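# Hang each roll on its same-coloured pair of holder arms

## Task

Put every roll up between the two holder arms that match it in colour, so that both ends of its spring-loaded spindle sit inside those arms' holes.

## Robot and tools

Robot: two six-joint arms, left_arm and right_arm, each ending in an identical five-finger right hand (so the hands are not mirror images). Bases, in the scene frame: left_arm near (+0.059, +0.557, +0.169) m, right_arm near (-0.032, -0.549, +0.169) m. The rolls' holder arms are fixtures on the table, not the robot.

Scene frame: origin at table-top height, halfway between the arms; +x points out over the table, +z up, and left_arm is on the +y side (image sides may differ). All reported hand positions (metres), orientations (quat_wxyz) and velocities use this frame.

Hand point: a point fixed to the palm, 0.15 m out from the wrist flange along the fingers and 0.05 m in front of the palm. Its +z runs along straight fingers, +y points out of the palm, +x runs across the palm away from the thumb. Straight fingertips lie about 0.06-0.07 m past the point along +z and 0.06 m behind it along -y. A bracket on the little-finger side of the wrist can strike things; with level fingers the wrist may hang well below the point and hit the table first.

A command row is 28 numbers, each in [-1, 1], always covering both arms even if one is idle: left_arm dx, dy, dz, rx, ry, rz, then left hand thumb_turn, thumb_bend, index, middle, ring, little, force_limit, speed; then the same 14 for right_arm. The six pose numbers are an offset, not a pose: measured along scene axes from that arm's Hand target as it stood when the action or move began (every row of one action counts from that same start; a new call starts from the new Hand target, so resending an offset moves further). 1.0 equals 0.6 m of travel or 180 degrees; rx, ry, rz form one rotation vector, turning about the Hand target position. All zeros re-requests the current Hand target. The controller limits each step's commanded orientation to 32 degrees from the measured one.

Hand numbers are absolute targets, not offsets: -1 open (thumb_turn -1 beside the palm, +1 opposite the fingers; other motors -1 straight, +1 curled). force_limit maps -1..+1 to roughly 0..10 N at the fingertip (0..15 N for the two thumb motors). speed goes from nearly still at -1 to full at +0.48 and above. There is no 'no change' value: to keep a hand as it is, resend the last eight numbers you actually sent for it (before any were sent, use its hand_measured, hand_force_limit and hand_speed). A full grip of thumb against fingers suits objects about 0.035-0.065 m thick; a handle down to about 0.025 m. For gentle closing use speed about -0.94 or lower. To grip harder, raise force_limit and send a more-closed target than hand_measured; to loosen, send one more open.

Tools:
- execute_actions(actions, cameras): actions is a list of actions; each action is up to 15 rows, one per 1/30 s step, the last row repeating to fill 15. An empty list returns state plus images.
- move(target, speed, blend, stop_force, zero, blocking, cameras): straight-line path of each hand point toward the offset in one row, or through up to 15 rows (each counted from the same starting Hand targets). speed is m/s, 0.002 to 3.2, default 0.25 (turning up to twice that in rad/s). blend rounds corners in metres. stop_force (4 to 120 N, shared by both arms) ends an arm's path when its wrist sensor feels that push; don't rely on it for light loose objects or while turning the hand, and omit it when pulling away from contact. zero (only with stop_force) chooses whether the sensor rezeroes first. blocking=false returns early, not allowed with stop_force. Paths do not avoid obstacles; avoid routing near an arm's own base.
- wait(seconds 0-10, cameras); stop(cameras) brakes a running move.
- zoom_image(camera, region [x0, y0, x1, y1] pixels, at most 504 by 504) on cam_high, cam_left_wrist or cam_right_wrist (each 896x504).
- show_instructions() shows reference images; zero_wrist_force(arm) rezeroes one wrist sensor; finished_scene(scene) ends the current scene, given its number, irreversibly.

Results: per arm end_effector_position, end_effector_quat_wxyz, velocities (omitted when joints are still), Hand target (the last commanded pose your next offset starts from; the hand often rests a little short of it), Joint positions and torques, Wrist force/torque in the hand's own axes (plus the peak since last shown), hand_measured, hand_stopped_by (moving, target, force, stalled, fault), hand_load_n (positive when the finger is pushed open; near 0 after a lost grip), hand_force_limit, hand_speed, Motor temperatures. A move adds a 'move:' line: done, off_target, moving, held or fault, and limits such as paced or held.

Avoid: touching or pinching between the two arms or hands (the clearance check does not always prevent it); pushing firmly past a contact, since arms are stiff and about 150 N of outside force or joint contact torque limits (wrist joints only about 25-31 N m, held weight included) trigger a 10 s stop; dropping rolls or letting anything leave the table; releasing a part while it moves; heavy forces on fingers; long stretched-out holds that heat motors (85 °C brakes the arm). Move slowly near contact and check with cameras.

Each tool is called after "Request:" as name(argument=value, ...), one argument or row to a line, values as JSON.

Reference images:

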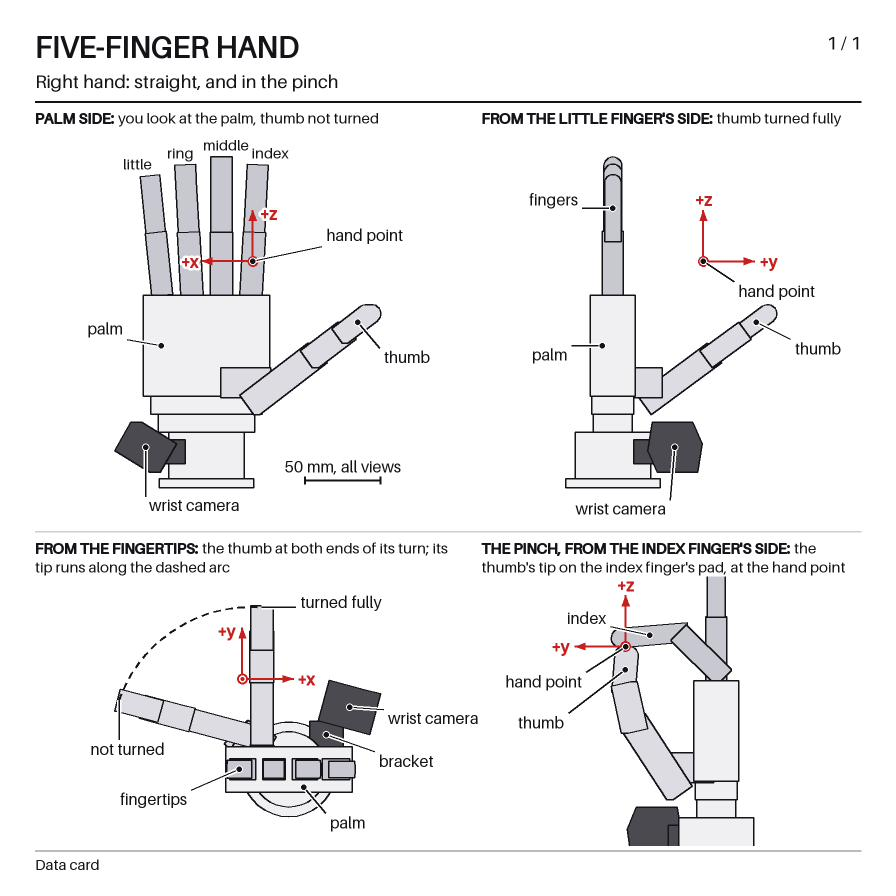

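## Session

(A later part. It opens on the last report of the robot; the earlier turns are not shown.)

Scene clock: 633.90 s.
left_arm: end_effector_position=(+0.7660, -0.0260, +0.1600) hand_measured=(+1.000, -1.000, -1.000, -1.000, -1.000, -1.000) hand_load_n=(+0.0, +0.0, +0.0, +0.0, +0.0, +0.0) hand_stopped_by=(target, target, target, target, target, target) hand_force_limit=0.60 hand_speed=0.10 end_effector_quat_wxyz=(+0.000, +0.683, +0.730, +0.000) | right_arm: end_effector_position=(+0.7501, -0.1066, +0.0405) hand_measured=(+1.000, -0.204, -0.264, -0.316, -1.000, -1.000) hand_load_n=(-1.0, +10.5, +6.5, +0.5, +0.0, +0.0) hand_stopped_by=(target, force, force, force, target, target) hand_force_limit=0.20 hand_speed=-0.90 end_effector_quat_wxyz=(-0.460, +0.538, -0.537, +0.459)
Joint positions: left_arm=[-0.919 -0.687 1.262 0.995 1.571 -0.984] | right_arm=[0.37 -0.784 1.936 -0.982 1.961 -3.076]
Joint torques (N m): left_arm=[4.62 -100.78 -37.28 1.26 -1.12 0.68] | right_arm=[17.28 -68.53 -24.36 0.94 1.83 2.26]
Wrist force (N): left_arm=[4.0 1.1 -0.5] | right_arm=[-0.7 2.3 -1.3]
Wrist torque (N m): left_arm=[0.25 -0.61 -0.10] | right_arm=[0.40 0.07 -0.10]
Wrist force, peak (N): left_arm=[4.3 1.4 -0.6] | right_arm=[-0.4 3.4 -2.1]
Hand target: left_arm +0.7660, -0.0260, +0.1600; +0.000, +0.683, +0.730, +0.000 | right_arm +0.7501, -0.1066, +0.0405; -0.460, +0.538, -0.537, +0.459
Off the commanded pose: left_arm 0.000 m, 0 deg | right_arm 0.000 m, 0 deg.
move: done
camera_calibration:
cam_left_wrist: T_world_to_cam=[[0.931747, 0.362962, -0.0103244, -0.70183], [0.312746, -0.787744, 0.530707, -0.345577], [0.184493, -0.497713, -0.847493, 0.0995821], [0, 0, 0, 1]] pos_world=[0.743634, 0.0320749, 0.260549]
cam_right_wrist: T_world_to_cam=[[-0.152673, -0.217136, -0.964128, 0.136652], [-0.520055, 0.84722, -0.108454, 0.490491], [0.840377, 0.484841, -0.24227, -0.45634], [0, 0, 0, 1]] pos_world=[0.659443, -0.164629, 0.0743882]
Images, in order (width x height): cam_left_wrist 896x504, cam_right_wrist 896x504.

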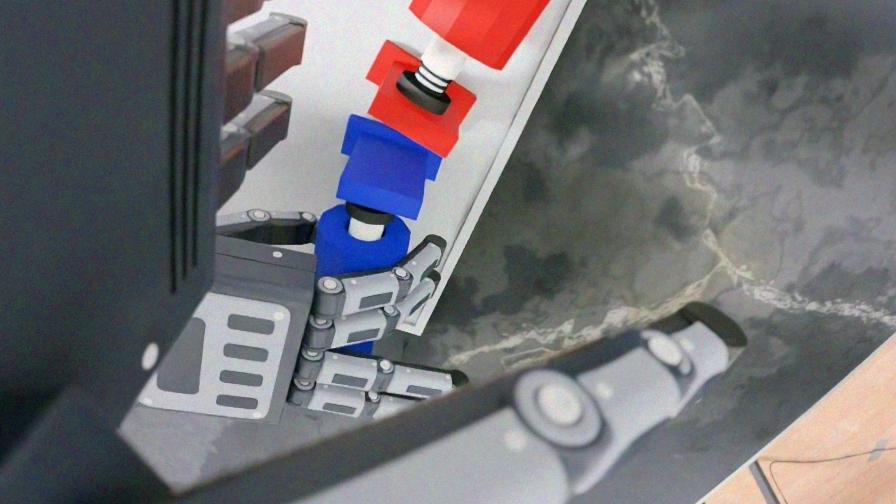

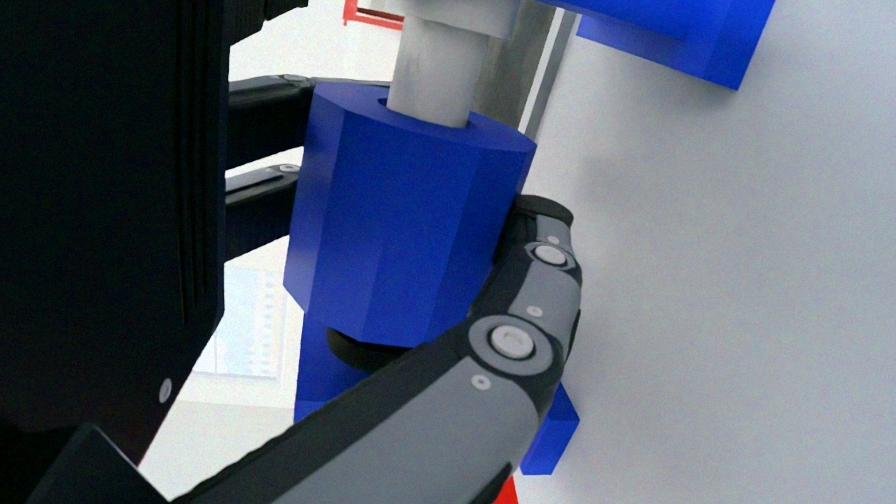

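Request:
move(
  target=[0,0,0,0,0,0,1,-1,-1,-1,-1,-1,0.6,0.1,0.0043,0.0004,-0.0025,0,0,-0.00556,1,0.5,0.35,0.35,-1,-1,0.2,-0.9],
  speed=0.01,
  cameras=["cam_left_wrist", "cam_right_wrist"],
)

Request:
zoom_image(
  camera="cam_left_wrist",
  region=[260, 100, 480, 300],
)

Request:
zoom_image(
  camera="cam_right_wrist",
  region=[280, 280, 460, 430],
)

Scene clock: 635.87 s.
left_arm: end_effector_position=(+0.7660, -0.0260, +0.1600) hand_measured=(+1.000, -1.000, -1.000, -1.000, -1.000, -1.000) hand_load_n=(+0.0, +0.0, +0.0, +0.0, +0.0, +0.0) hand_stopped_by=(target, target, target, target, target, target) hand_force_limit=0.60 hand_speed=0.10 end_effector_quat_wxyz=(+0.000, +0.683, +0.730, +0.000) | right_arm: end_effector_position=(+0.7526, -0.1064, +0.0390) hand_measured=(+1.000, -0.204, -0.264, -0.316, -1.000, -1.000) hand_load_n=(-1.0, +8.5, +4.5, +0.0, +0.0, +0.0) hand_stopped_by=(target, force, force, force, target, target) hand_force_limit=0.20 hand_speed=-0.90 end_effector_quat_wxyz=(-0.456, +0.534, -0.542, +0.463)
Joint positions: left_arm=[-0.919 -0.687 1.262 0.995 1.571 -0.984] | right_arm=[0.375 -0.778 1.926 -0.976 1.984 -3.072]
Joint torques (N m): left_arm=[2.07 -102.72 -37.25 1.36 -0.87 0.4] | right_arm=[16.86 -67.75 -27.34 0.99 1.45 2.48]
Wrist force (N): left_arm=[3.6 1.3 -0.4] | right_arm=[-0.5 2.1 -2.5]
Wrist torque (N m): left_arm=[0.27 -0.55 -0.11] | right_arm=[0.42 0.11 -0.11]
Wrist force, peak (N): left_arm=[4.2 1.3 -0.6] | right_arm=[-0.2 2.3 -3.2]
Hand target: left_arm +0.7660, -0.0260, +0.1600; +0.000, +0.683, +0.730, +0.000 | right_arm +0.7526, -0.1064, +0.0390; -0.456, +0.534, -0.542, +0.463
Off the commanded pose: left_arm 0.000 m, 0 deg | right_arm 0.000 m, 0 deg.
move: done
camera_calibration:
cam_left_wrist: T_world_to_cam=[[0.931747, 0.362962, -0.0103244, -0.70183], [0.312746, -0.787744, 0.530707, -0.345577], [0.184493, -0.497713, -0.847493, 0.0995821], [0, 0, 0, 1]] pos_world=[0.743634, 0.0320749, 0.260549]
cam_right_wrist: T_world_to_cam=[[-0.156415, -0.214447, -0.96413, 0.138745], [-0.505264, 0.856123, -0.108452, 0.481312], [0.848671, 0.470177, -0.242263, -0.466761], [0, 0, 0, 1]] pos_world=[0.661018, -0.162849, 0.0728882]
Images, in order (width x height): cam_left_wrist 896x504, cam_right_wrist 896x504.

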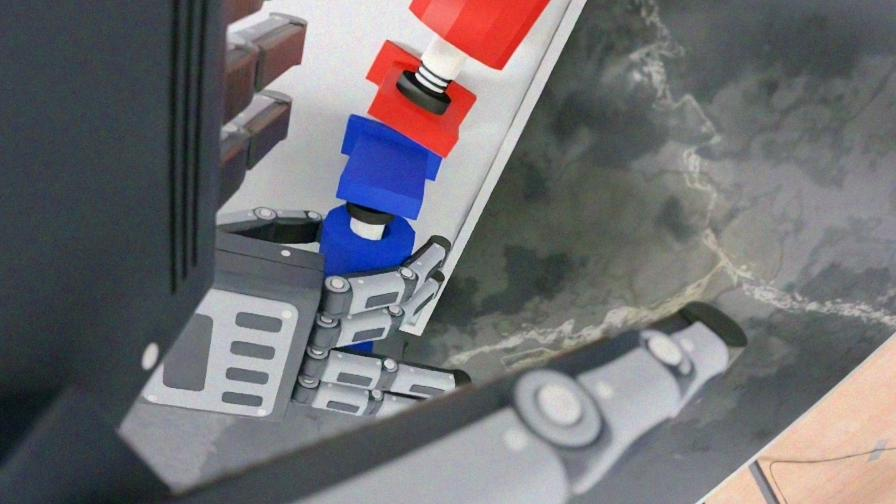

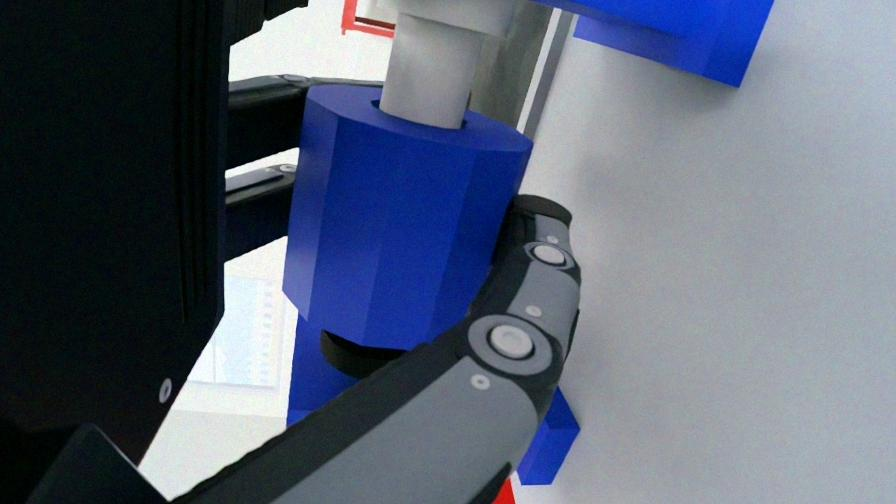

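Scaled by 2.291 from the camera's 896x504 image, which has a finer 1280x720 frame.

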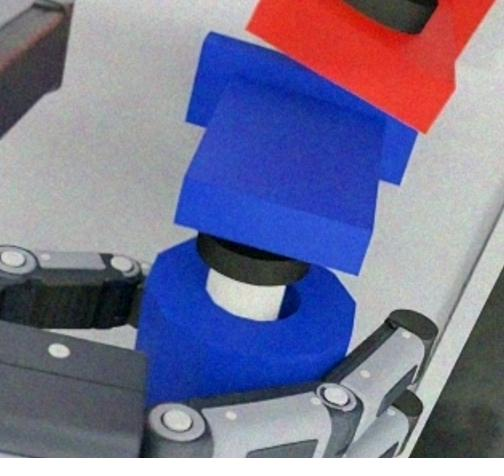

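Scaled by 2.800 from the camera's 896x504 image, which has a finer 1280x720 frame.

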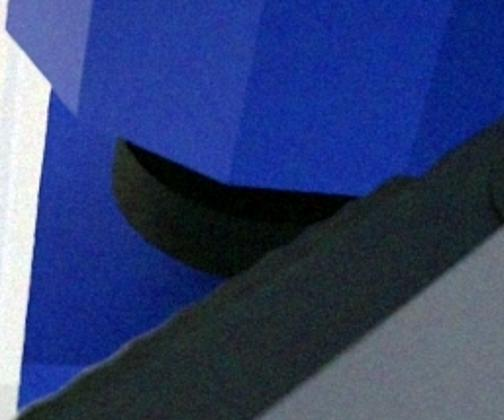

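Request:
move(
  target=[0,0,0,0,0,0,1,-1,-1,-1,-1,-1,0.6,0.1,0.005,0.0004,0,0,0,0,1,0.5,0.35,0.35,-1,-1,0.2,-0.9],
  speed=0.01,
  cameras=["cam_left_wrist", "cam_right_wrist"],
)

Request:
zoom_image(
  camera="cam_left_wrist",
  region=[260, 100, 480, 300],
)

Request:
zoom_image(
  camera="cam_right_wrist",
  region=[280, 280, 460, 430],
)

Scene clock: 640.50 s.
left_arm: end_effector_position=(+0.7660, -0.0260, +0.1600) hand_measured=(+1.000, -1.000, -1.000, -1.000, -1.000, -1.000) hand_load_n=(+0.0, +0.0, +0.0, +0.0, +0.0, +0.0) hand_stopped_by=(target, target, target, target, target, target) hand_force_limit=0.60 hand_speed=0.10 end_effector_quat_wxyz=(+0.000, +0.683, +0.730, +0.000) | right_arm: end_effector_position=(+0.7555, -0.1062, +0.0390) hand_measured=(+1.000, -0.202, -0.264, -0.316, -1.000, -1.000) hand_load_n=(+0.5, +5.0, +0.0, +0.0, +0.0, +0.0) hand_stopped_by=(target, force, force, force, target, target) hand_force_limit=0.20 hand_speed=-0.90 end_effector_quat_wxyz=(-0.456, +0.534, -0.542, +0.463)
Joint positions: left_arm=[-0.919 -0.687 1.262 0.995 1.571 -0.984] | right_arm=[0.374 -0.776 1.92 -0.973 1.982 -3.072]
Joint torques (N m): left_arm=[2.35 -101.53 -36.89 1.82 -0.96 0.31] | right_arm=[-18.56 -71.98 -30.72 0.26 -1.47 -1.57]
Wrist force (N): left_arm=[3.8 1.3 -0.6] | right_arm=[-1.2 6.2 -2.5]
Wrist torque (N m): left_arm=[0.30 -0.57 -0.11] | right_arm=[0.43 0.05 -0.04]
Wrist force, peak (N): left_arm=[4.1 1.4 -0.7] | right_arm=[-1.7 6.3 -2.9]
Hand target: left_arm +0.7660, -0.0260, +0.1600; +0.000, +0.683, +0.730, +0.000 | right_arm +0.7556, -0.1062, +0.0390; -0.456, +0.534, -0.542, +0.463
Off the commanded pose: left_arm 0.000 m, 0 deg | right_arm 0.000 m, 0 deg.
move: done
camera_calibration:
cam_left_wrist: T_world_to_cam=[[0.931747, 0.362962, -0.0103244, -0.70183], [0.312746, -0.787744, 0.530707, -0.345577], [0.184493, -0.497713, -0.847493, 0.0995821], [0, 0, 0, 1]] pos_world=[0.743634, 0.0320749, 0.260549]
cam_right_wrist: T_world_to_cam=[[-0.156515, -0.214504, -0.964101, 0.139317], [-0.505201, 0.856157, -0.108472, 0.482486], [0.84869, 0.470088, -0.242369, -0.469382], [0, 0, 0, 1]] pos_world=[0.663918, -0.162549, 0.0728883]
Images, in order (width x height): cam_left_wrist 896x504, cam_right_wrist 896x504.

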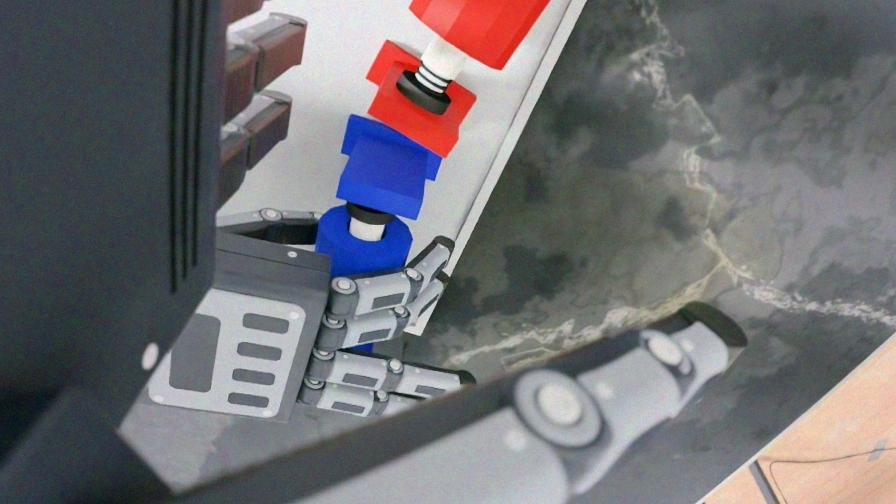

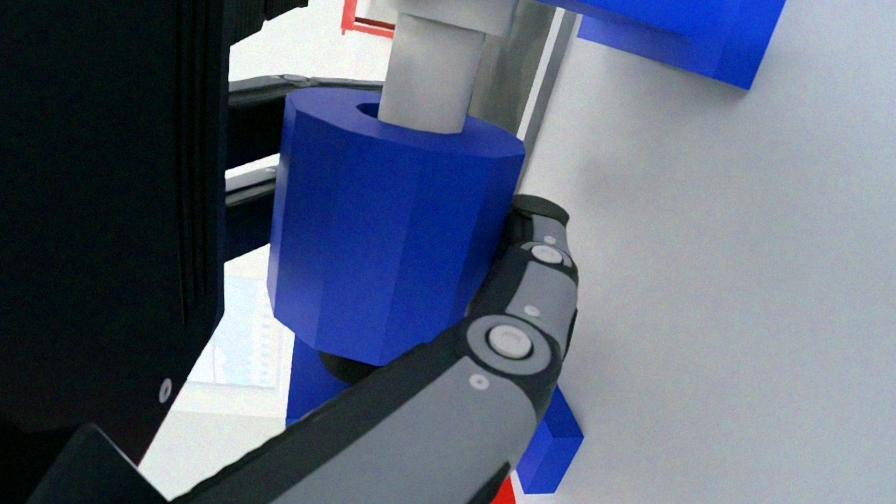

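Scaled by 2.291 from the camera's 896x504 image, which has a finer 1280x720 frame.

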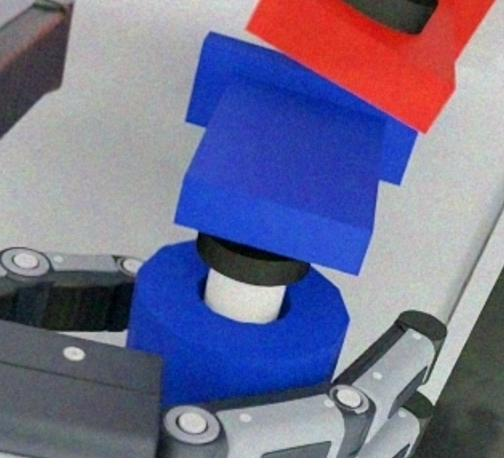

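Scaled by 2.800 from the camera's 896x504 image, which has a finer 1280x720 frame.

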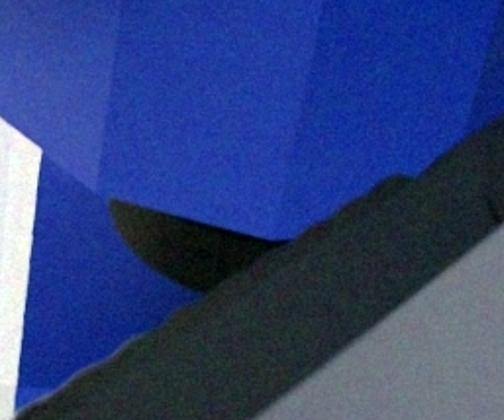

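Request:
move(
  target=[
    [0,0,0,0,0,0,1,-1,-1,-1,-1,-1,0.6,0.1,0,0,0,0,0,0,1,0.5,-0.55,-0.55,-1,-1,0.2,-0.7],
    [0,0,0,0,0,0,1,-1,-1,-1,-1,-1,0.6,0.1,-0.01,-0.0008,0,0,0,0,1,0.5,-0.55,-0.55,-1,-1,0.2,-0.7],
  ],
  speed=0.012,
  cameras=["cam_left_wrist", "cam_right_wrist"],
)

Request:
zoom_image(
  camera="cam_left_wrist",
  region=[260, 100, 480, 300],
)

Request:
zoom_image(
  camera="cam_right_wrist",
  region=[240, 60, 580, 380],
)

Scene clock: 645.43 s.
left_arm: end_effector_position=(+0.7660, -0.0260, +0.1600) hand_measured=(+1.000, -1.000, -1.000, -1.000, -1.000, -1.000) hand_load_n=(+0.0, +0.0, +0.0, +0.0, +0.0, +0.0) hand_stopped_by=(target, target, target, target, target, target) hand_force_limit=0.60 hand_speed=0.10 end_effector_quat_wxyz=(+0.000, +0.683, +0.730, +0.000) | right_arm: end_effector_position=(+0.7497, -0.1066, +0.0390) hand_measured=(+1.000, -0.202, -0.550, -0.550, -1.000, -1.000) hand_load_n=(+0.0, +0.5, +0.0, +0.0, +0.0, +0.0) hand_stopped_by=(target, force, target, target, target, target) hand_force_limit=0.20 hand_speed=-0.70 end_effector_quat_wxyz=(-0.456, +0.534, -0.542, +0.463)
Joint positions: left_arm=[-0.919 -0.687 1.262 0.995 1.571 -0.984] | right_arm=[0.377 -0.78 1.931 -0.979 1.985 -3.072]
Joint torques (N m): left_arm=[-1.44 -103.46 -36.98 1.6 -1.12 -0.3] | right_arm=[19.02 -87.69 -11.15 -4.69 1.9 2.16]
Wrist force (N): left_arm=[3.9 1.1 -0.3] | right_arm=[-0.6 2.1 -0.6]
Wrist torque (N m): left_arm=[0.24 -0.60 -0.11] | right_arm=[0.34 0.03 -0.10]
Wrist force, peak (N): left_arm=[4.2 1.6 -0.7] | right_arm=[-1.6 6.4 -2.1]
Hand target: left_arm +0.7660, -0.0260, +0.1600; +0.000, +0.683, +0.730, +0.000 | right_arm +0.7496, -0.1066, +0.0390; -0.456, +0.534, -0.542, +0.463
Off the commanded pose: left_arm 0.000 m, 0 deg | right_arm 0.000 m, 0 deg.
move: done
camera_calibration:
cam_left_wrist: T_world_to_cam=[[0.931747, 0.362962, -0.0103244, -0.70183], [0.312746, -0.787744, 0.530707, -0.345577], [0.184493, -0.497713, -0.847493, 0.0995821], [0, 0, 0, 1]] pos_world=[0.743634, 0.0320749, 0.260549]
cam_right_wrist: T_world_to_cam=[[-0.156428, -0.214437, -0.96413, 0.138258], [-0.505146, 0.85619, -0.108471, 0.479953], [0.848739, 0.470059, -0.242254, -0.46427], [0, 0, 0, 1]] pos_world=[0.658118, -0.163049, 0.0728883]
Images, in order (width x height): cam_left_wrist 896x504, cam_right_wrist 896x504.

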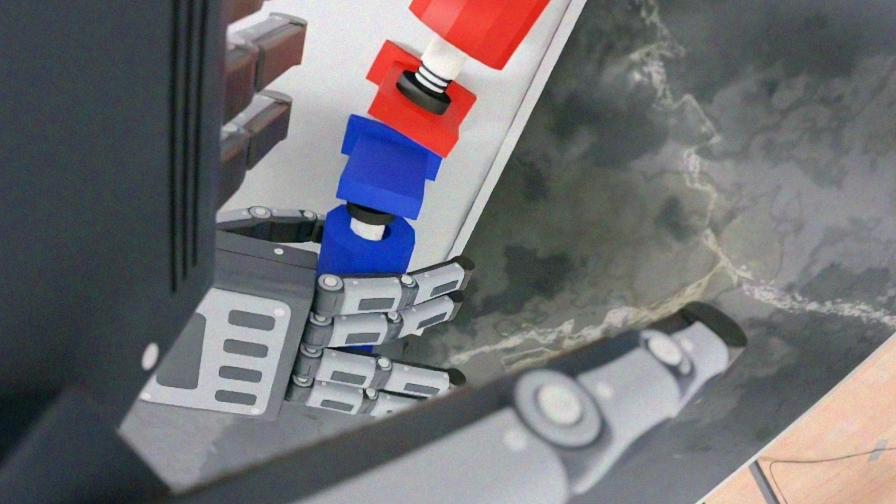

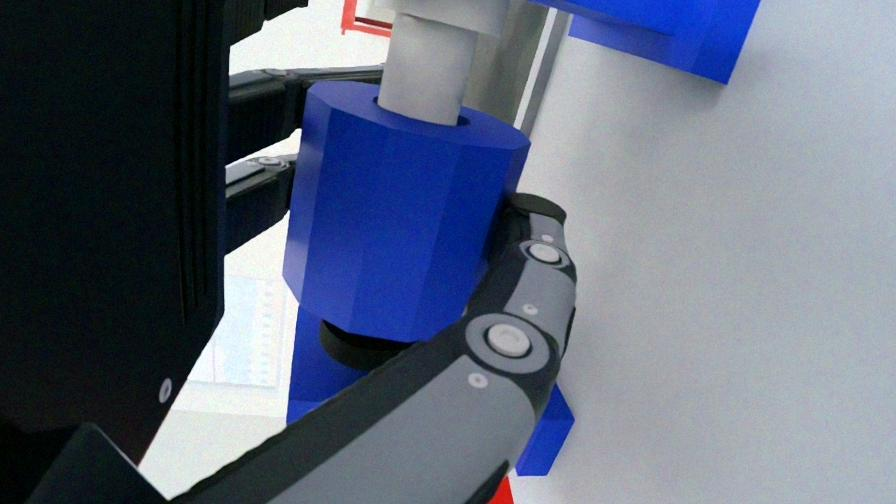

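Scaled by 2.291 from the camera's 896x504 image, which has a finer 1280x720 frame.

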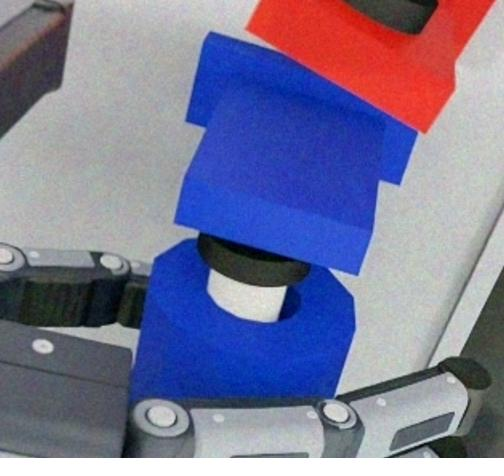

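Scaled by 1.482 from the camera's 896x504 image, which has a finer 1280x720 frame.

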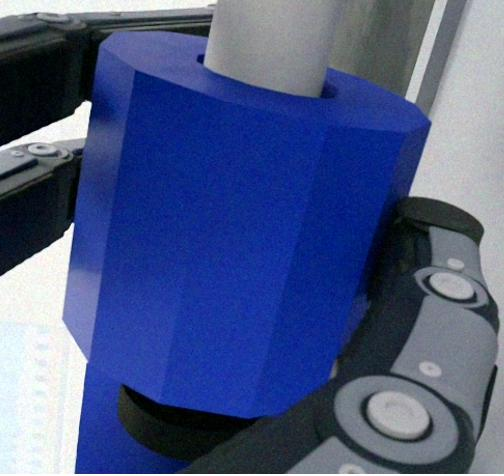

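Request:
move(
  target=[
    [0,0,0,0,0,0,1,-1,-1,-1,-1,-1,0.6,0.1,-0.005,-0.0004,0,0,0,0,1,0.5,-0.55,-0.55,-1,-1,0.2,-0.7],
    [0,0,0,0,0,0,1,-1,-1,-1,-1,-1,0.6,0.1,-0.005,-0.0004,0.005,0,0,0,1,0.5,-0.55,-0.55,-1,-1,0.2,-0.7],
  ],
  speed=0.015,
  cameras=["cam_left_wrist", "cam_right_wrist"],
)

Request:
zoom_image(
  camera="cam_right_wrist",
  region=[240, 60, 580, 380],
)

Scene clock: 647.60 s.
left_arm: end_effector_position=(+0.7660, -0.0260, +0.1600) hand_measured=(+1.000, -1.000, -1.000, -1.000, -1.000, -1.000) hand_load_n=(+0.0, +0.0, +0.0, -0.5, +0.0, +0.0) hand_stopped_by=(target, target, target, target, target, target) hand_force_limit=0.60 hand_speed=0.10 end_effector_quat_wxyz=(+0.000, +0.683, +0.730, +0.000) | right_arm: end_effector_position=(+0.7466, -0.1069, +0.0419) hand_measured=(+1.000, -0.202, -0.550, -0.550, -1.000, -1.000) hand_load_n=(+0.0, +1.0, +0.0, +0.0, -0.5, +0.0) hand_stopped_by=(target, force, target, target, target, target) hand_force_limit=0.20 hand_speed=-0.70 end_effector_quat_wxyz=(-0.456, +0.534, -0.542, +0.463)
Joint positions: left_arm=[-0.919 -0.687 1.262 0.995 1.571 -0.984] | right_arm=[0.378 -0.786 1.937 -0.979 1.987 -3.072]
Joint torques (N m): left_arm=[-3.16 -104.66 -36.53 2.1 -1.33 -0.8] | right_arm=[16.86 -91.03 -10.68 1.89 2.27 1.86]
Wrist force (N): left_arm=[3.9 1.4 -0.5] | right_arm=[-0.7 2.6 -0.8]
Wrist torque (N m): left_arm=[0.29 -0.60 -0.10] | right_arm=[0.37 0.06 -0.09]
Wrist force, peak (N): left_arm=[4.2 1.4 -0.6] | right_arm=[-0.9 3.1 -0.9]
Hand target: left_arm +0.7660, -0.0260, +0.1600; +0.000, +0.683, +0.730, +0.000 | right_arm +0.7466, -0.1069, +0.0420; -0.456, +0.534, -0.542, +0.463
Off the commanded pose: left_arm 0.000 m, 0 deg | right_arm 0.000 m, 0 deg.
move: done
camera_calibration:
cam_left_wrist: T_world_to_cam=[[0.931747, 0.362962, -0.0103244, -0.70183], [0.312746, -0.787744, 0.530707, -0.345577], [0.184493, -0.497713, -0.847493, 0.0995821], [0, 0, 0, 1]] pos_world=[0.743634, 0.0320749, 0.260549]
cam_right_wrist: T_world_to_cam=[[-0.156428, -0.214437, -0.96413, 0.140526], [-0.505146, 0.85619, -0.108471, 0.478873], [0.848739, 0.470059, -0.242254, -0.460842], [0, 0, 0, 1]] pos_world=[0.655018, -0.163249, 0.0757883]
Images, in order (width x height): cam_left_wrist 896x504, cam_right_wrist 896x504.

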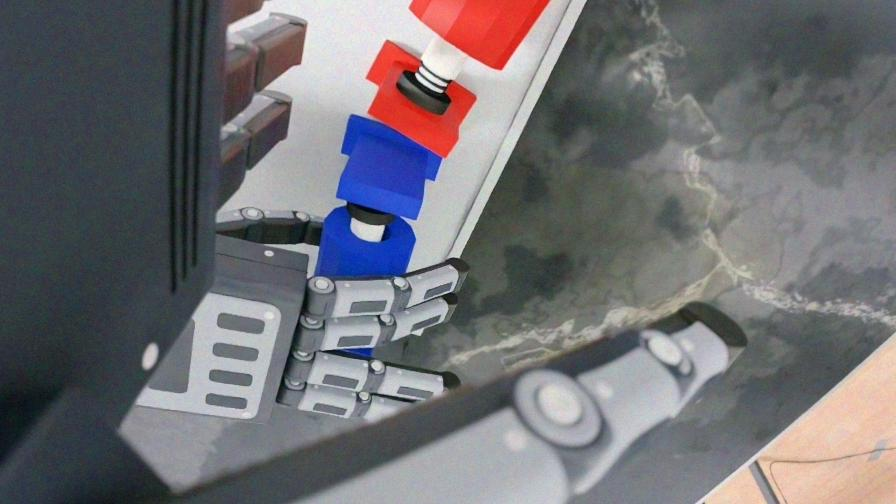

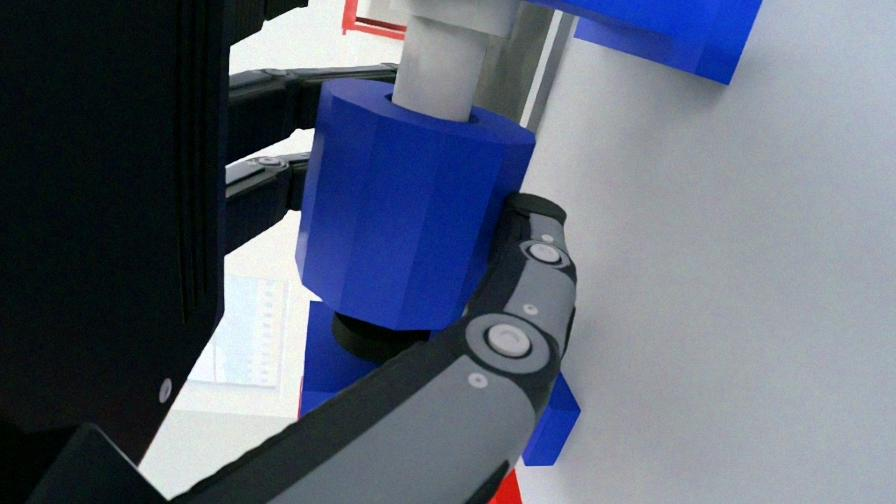

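Scaled by 1.482 from the camera's 896x504 image, which has a finer 1280x720 frame.

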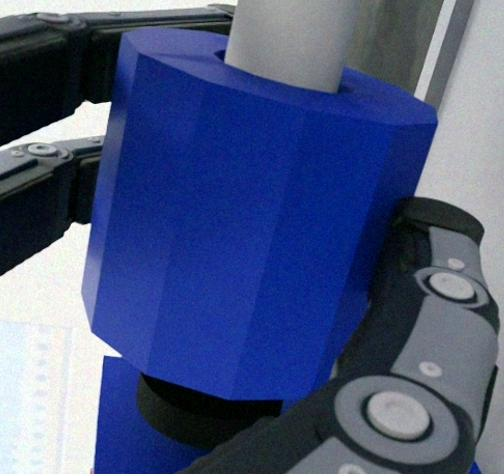

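Request:
move(
  target=[
    [0,0,0,0,0,0,1,-1,-1,-1,-1,-1,0.6,0.1,0,0,0.0033,0,0,0,1,0.5,-0.55,-0.55,-1,-1,0.2,-0.7],
    [0,0,0,0,0,0,1,-1,-1,-1,-1,-1,0.6,0.1,0,0,0.0033,0,0,0,1,0.45,0.25,0.25,-1,-1,0.4,-0.85],
  ],
  speed=0.015,
  cameras=["cam_left_wrist", "cam_right_wrist"],
)

Request:
zoom_image(
  camera="cam_left_wrist",
  region=[260, 100, 480, 300],
)

Request:
zoom_image(
  camera="cam_right_wrist",
  region=[240, 60, 580, 380],
)

Scene clock: 649.90 s.
left_arm: end_effector_position=(+0.7660, -0.0260, +0.1600) hand_measured=(+1.000, -1.000, -1.000, -1.000, -1.000, -1.000) hand_load_n=(+0.0, +0.0, +0.0, +0.0, +0.0, +0.0) hand_stopped_by=(target, target, target, target, target, target) hand_force_limit=0.60 hand_speed=0.10 end_effector_quat_wxyz=(+0.000, +0.683, +0.730, +0.000) | right_arm: end_effector_position=(+0.7466, -0.1069, +0.0440) hand_measured=(+1.000, -0.142, -0.388, -0.414, -1.000, -1.000) hand_load_n=(-1.0, +16.0, +9.0, +2.5, +0.0, +0.0) hand_stopped_by=(target, force, force, force, target, target) hand_force_limit=0.40 hand_speed=-0.85 end_effector_quat_wxyz=(-0.456, +0.534, -0.542, +0.463)
Joint positions: left_arm=[-0.919 -0.687 1.262 0.995 1.571 -0.984] | right_arm=[0.378 -0.789 1.938 -0.976 1.987 -3.072]
Joint torques (N m): left_arm=[-5.26 -102.4 -36.69 1.64 -1.46 -0.49] | right_arm=[12.75 -85.92 -17.8 -1.1 1.65 2.11]
Wrist force (N): left_arm=[4.0 1.2 -0.7] | right_arm=[-1.1 2.3 -1.0]
Wrist torque (N m): left_arm=[0.27 -0.60 -0.10] | right_arm=[0.39 0.10 -0.12]
Wrist force, peak (N): left_arm=[4.1 1.6 -0.8] | right_arm=[-1.8 7.1 -3.5]
Hand target: left_arm +0.7660, -0.0260, +0.1600; +0.000, +0.683, +0.730, +0.000 | right_arm +0.7466, -0.1069, +0.0440; -0.456, +0.534, -0.542, +0.463
Off the commanded pose: left_arm 0.000 m, 0 deg | right_arm 0.000 m, 0 deg.
move: done
camera_calibration:
cam_left_wrist: T_world_to_cam=[[0.931747, 0.362962, -0.0103244, -0.70183], [0.312746, -0.787744, 0.530707, -0.345577], [0.184493, -0.497713, -0.847493, 0.0995821], [0, 0, 0, 1]] pos_world=[0.743634, 0.0320749, 0.260549]
cam_right_wrist: T_world_to_cam=[[-0.156523, -0.214491, -0.964103, 0.142602], [-0.505199, 0.856161, -0.108457, 0.479129], [0.84869, 0.470088, -0.242369, -0.460288], [0, 0, 0, 1]] pos_world=[0.655018, -0.163249, 0.0778882]
Images, in order (width x height): cam_left_wrist 896x504, cam_right_wrist 896x504.

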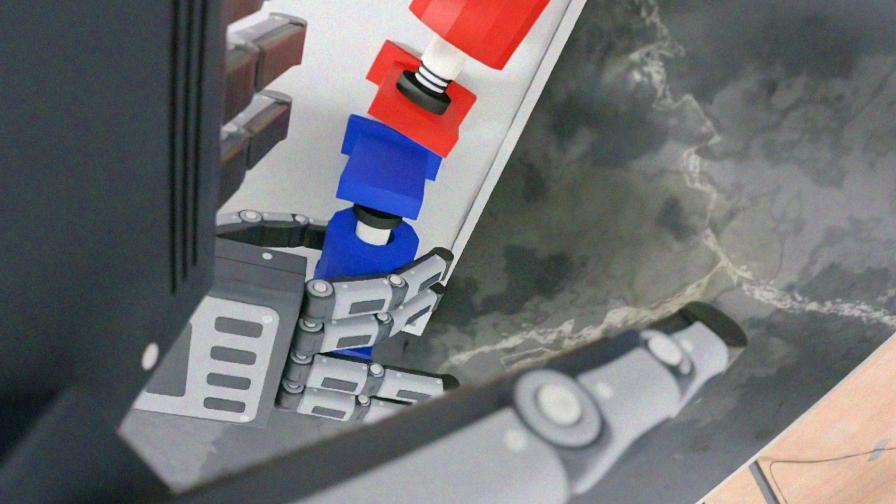

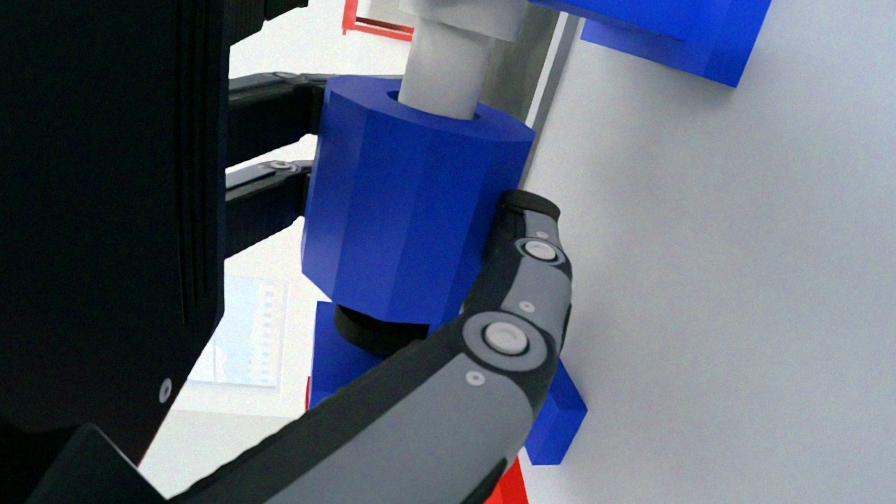

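Scaled by 2.291 from the camera's 896x504 image, which has a finer 1280x720 frame.

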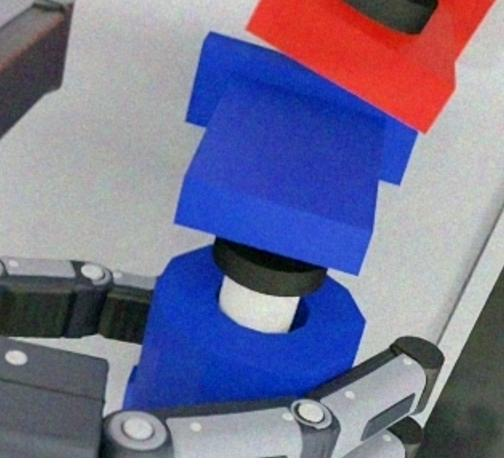

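Scaled by 1.482 from the camera's 896x504 image, which has a finer 1280x720 frame.

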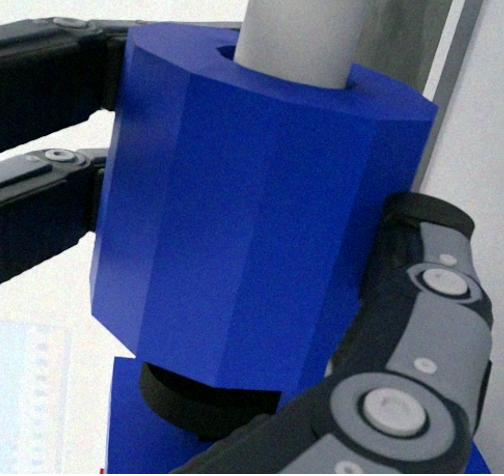

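Request:
move(
  target=[0,0,0,0,0,0,1,-1,-1,-1,-1,-1,0.6,0.1,0,0,-0.0042,0,0,0,1,0.45,0.25,0.25,-1,-1,0.4,-0.85],
  speed=0.01,
  cameras=["cam_left_wrist", "cam_right_wrist"],
)

Request:
zoom_image(
  camera="cam_left_wrist",
  region=[260, 100, 480, 300],
)

Request:
zoom_image(
  camera="cam_right_wrist",
  region=[280, 280, 460, 430],
)

Scene clock: 651.63 s.
left_arm: end_effector_position=(+0.7660, -0.0260, +0.1600) hand_measured=(+1.000, -1.000, -1.000, -1.000, -1.000, -1.000) hand_load_n=(+0.0, +0.0, +0.0, +0.0, +0.0, +0.0) hand_stopped_by=(target, target, target, target, target, target) hand_force_limit=0.60 hand_speed=0.10 end_effector_quat_wxyz=(+0.000, +0.683, +0.730, +0.000) | right_arm: end_effector_position=(+0.7466, -0.1069, +0.0415) hand_measured=(+1.000, -0.142, -0.388, -0.414, -1.000, -1.000) hand_load_n=(-2.0, +15.5, +9.5, +3.5, +0.0, +0.0) hand_stopped_by=(target, force, force, force, target, target) hand_force_limit=0.40 hand_speed=-0.85 end_effector_quat_wxyz=(-0.456, +0.534, -0.542, +0.463)
Joint positions: left_arm=[-0.919 -0.687 1.262 0.995 1.571 -0.984] | right_arm=[0.378 -0.786 1.937 -0.979 1.987 -3.072]
Joint torques (N m): left_arm=[-7.06 -101.98 -36.11 1.77 -1.24 -0.77] | right_arm=[3.4 -63.1 -26.23 -4.2 0.99 2]
Wrist force (N): left_arm=[3.9 1.5 -0.2] | right_arm=[0.5 -1.1 -3.3]
Wrist torque (N m): left_arm=[0.29 -0.61 -0.09] | right_arm=[0.43 0.11 -0.16]
Wrist force, peak (N): left_arm=[4.2 1.2 -0.7] | right_arm=[0.5 -1.2 -3.4]
Hand target: left_arm +0.7660, -0.0260, +0.1600; +0.000, +0.683, +0.730, +0.000 | right_arm +0.7466, -0.1069, +0.0415; -0.456, +0.534, -0.542, +0.463
Off the commanded pose: left_arm 0.000 m, 0 deg | right_arm 0.000 m, 0 deg.
move: done
camera_calibration:
cam_left_wrist: T_world_to_cam=[[0.931747, 0.362962, -0.0103244, -0.70183], [0.312746, -0.787744, 0.530707, -0.345577], [0.184493, -0.497713, -0.847493, 0.0995821], [0, 0, 0, 1]] pos_world=[0.743634, 0.0320749, 0.260549]
cam_right_wrist: T_world_to_cam=[[-0.156428, -0.214437, -0.96413, 0.140141], [-0.505146, 0.85619, -0.108471, 0.478829], [0.848739, 0.470059, -0.242254, -0.460939], [0, 0, 0, 1]] pos_world=[0.655018, -0.163249, 0.0753883]
Images, in order (width x height): cam_left_wrist 896x504, cam_right_wrist 896x504.

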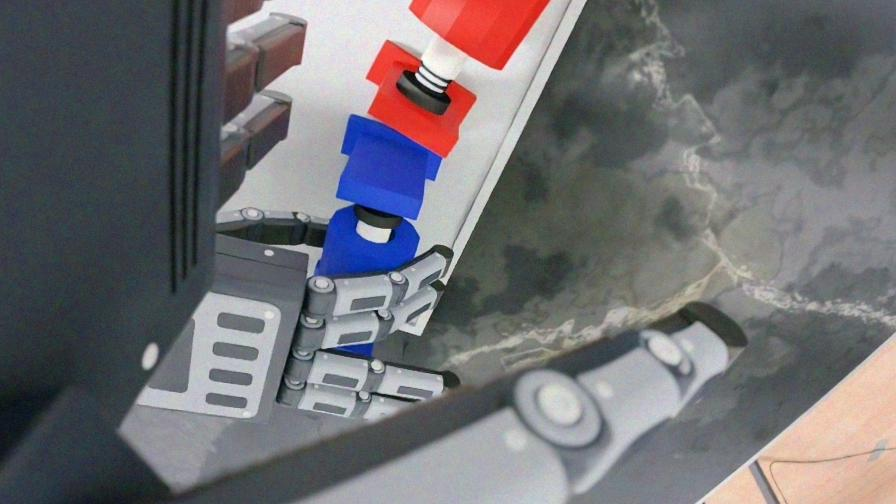

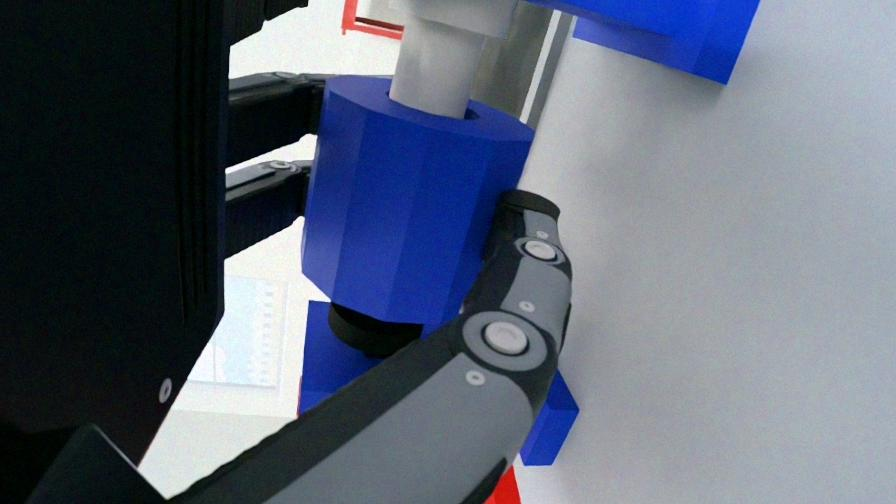

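Scaled by 2.291 from the camera's 896x504 image, which has a finer 1280x720 frame.

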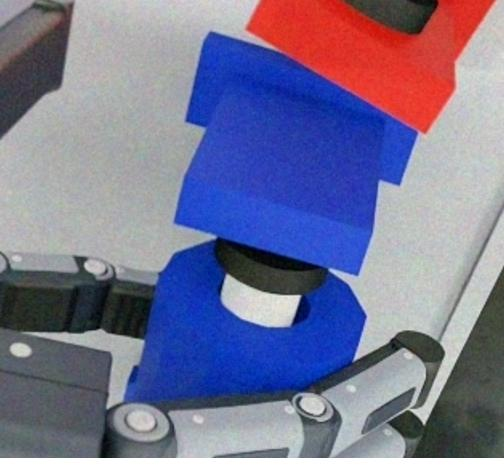

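Scaled by 2.800 from the camera's 896x504 image, which has a finer 1280x720 frame.

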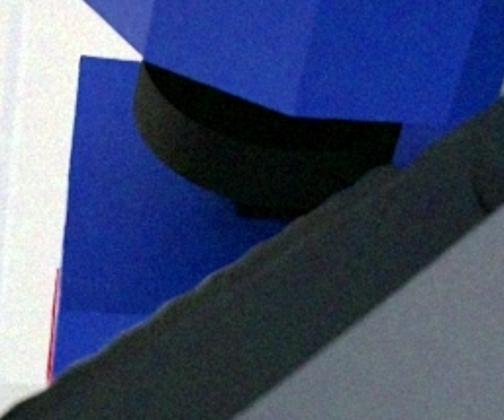

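Request:
move(
  target=[0,0,0,0,0,0,1,-1,-1,-1,-1,-1,0.6,0.1,0,0,-0.0035,0,0,0,1,0.45,0.25,0.25,-1,-1,0.4,-0.85],
  speed=0.01,
  stop_force=9,
  cameras=["cam_left_wrist", "cam_right_wrist"],
)

Request:
zoom_image(
  camera="cam_right_wrist",
  region=[280, 280, 460, 430],
)

Scene clock: 653.90 s.
left_arm: end_effector_position=(+0.7660, -0.0260, +0.1600) hand_measured=(+1.000, -1.000, -1.000, -1.000, -1.000, -1.000) hand_load_n=(+0.0, +0.0, +0.0, +0.0, +0.0, +0.0) hand_stopped_by=(target, target, target, target, target, target) hand_force_limit=0.60 hand_speed=0.10 end_effector_quat_wxyz=(+0.000, +0.683, +0.730, +0.000) | right_arm: end_effector_position=(+0.7466, -0.1069, +0.0394) hand_measured=(+1.000, -0.142, -0.388, -0.414, -1.000, -1.000) hand_load_n=(-2.0, +15.5, +9.5, +3.0, +0.0, +0.0) hand_stopped_by=(target, force, force, force, target, target) hand_force_limit=0.40 hand_speed=-0.85 end_effector_quat_wxyz=(-0.456, +0.534, -0.542, +0.463)
Joint positions: left_arm=[-0.919 -0.687 1.262 0.995 1.571 -0.984] | right_arm=[0.378 -0.782 1.936 -0.982 1.987 -3.072]
Joint torques (N m): left_arm=[-10.22 -103.62 -37.08 1.8 -1.52 -1.09] | right_arm=[-8.95 -65.55 -27.54 -4.65 0.15 1.96]
Wrist force (N): left_arm=[3.9 1.3 -0.8] | right_arm=[1.2 -0.7 -4.9]
Wrist torque (N m): left_arm=[0.30 -0.60 -0.10] | right_arm=[0.50 0.19 -0.14]
Wrist force, peak (N): left_arm=[4.6 1.4 -0.2] | right_arm=[1.1 -0.9 -5.2]
Hand target: left_arm +0.7660, -0.0260, +0.1600; +0.000, +0.683, +0.730, +0.000 | right_arm +0.7466, -0.1069, +0.0394; -0.456, +0.534, -0.542, +0.463
Off the commanded pose: left_arm 0.000 m, 0 deg | right_arm 0.000 m, 0 deg.
move: done
camera_calibration:
cam_left_wrist: T_world_to_cam=[[0.931747, 0.362962, -0.0103244, -0.70183], [0.312746, -0.787744, 0.530707, -0.345577], [0.184493, -0.497713, -0.847493, 0.0995821], [0, 0, 0, 1]] pos_world=[0.743634, 0.0320749, 0.260549]
cam_right_wrist: T_world_to_cam=[[-0.156428, -0.214437, -0.96413, 0.138116], [-0.505146, 0.85619, -0.108471, 0.478601], [0.848739, 0.470059, -0.242254, -0.461448], [0, 0, 0, 1]] pos_world=[0.655018, -0.163249, 0.0732883]
Images, in order (width x height): cam_left_wrist 896x504, cam_right_wrist 896x504.

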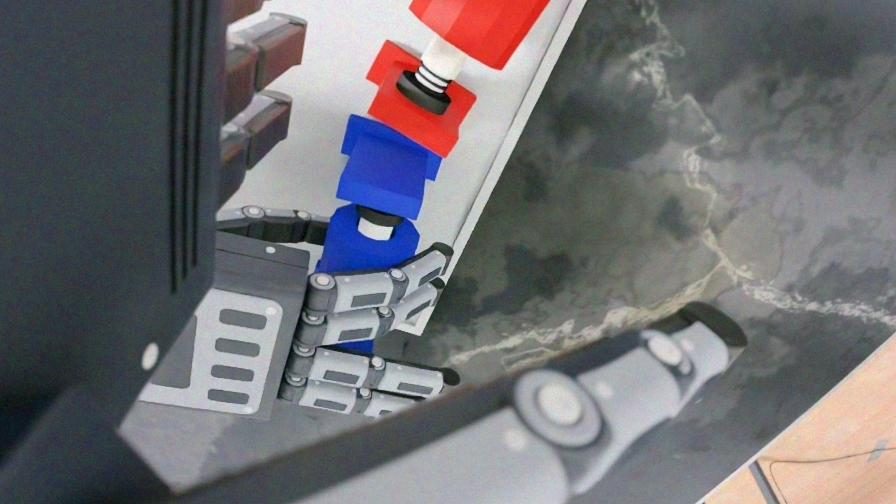

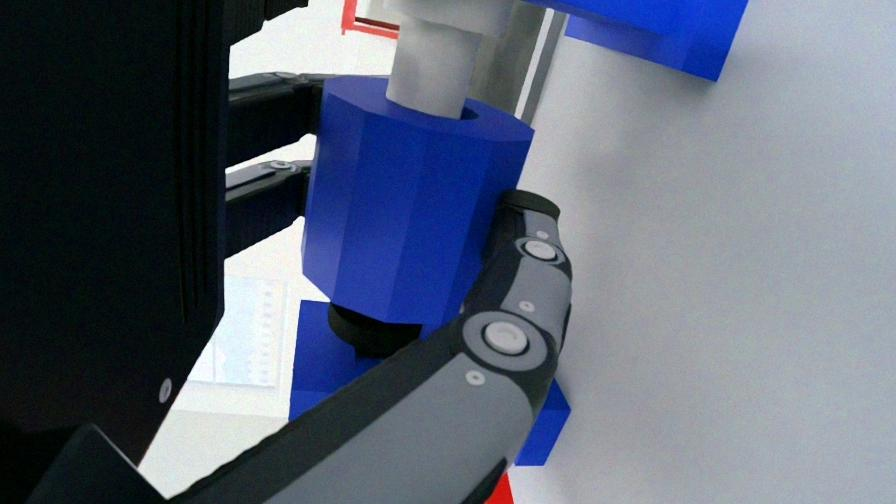

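Scaled by 2.800 from the camera's 896x504 image, which has a finer 1280x720 frame.

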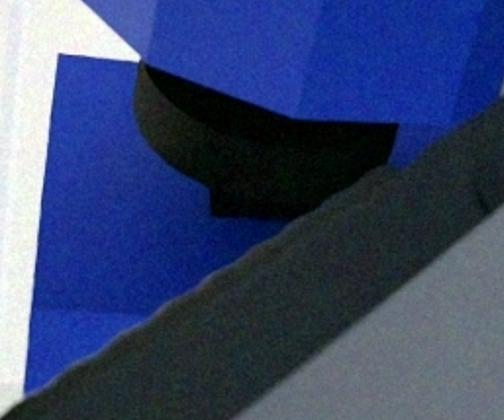

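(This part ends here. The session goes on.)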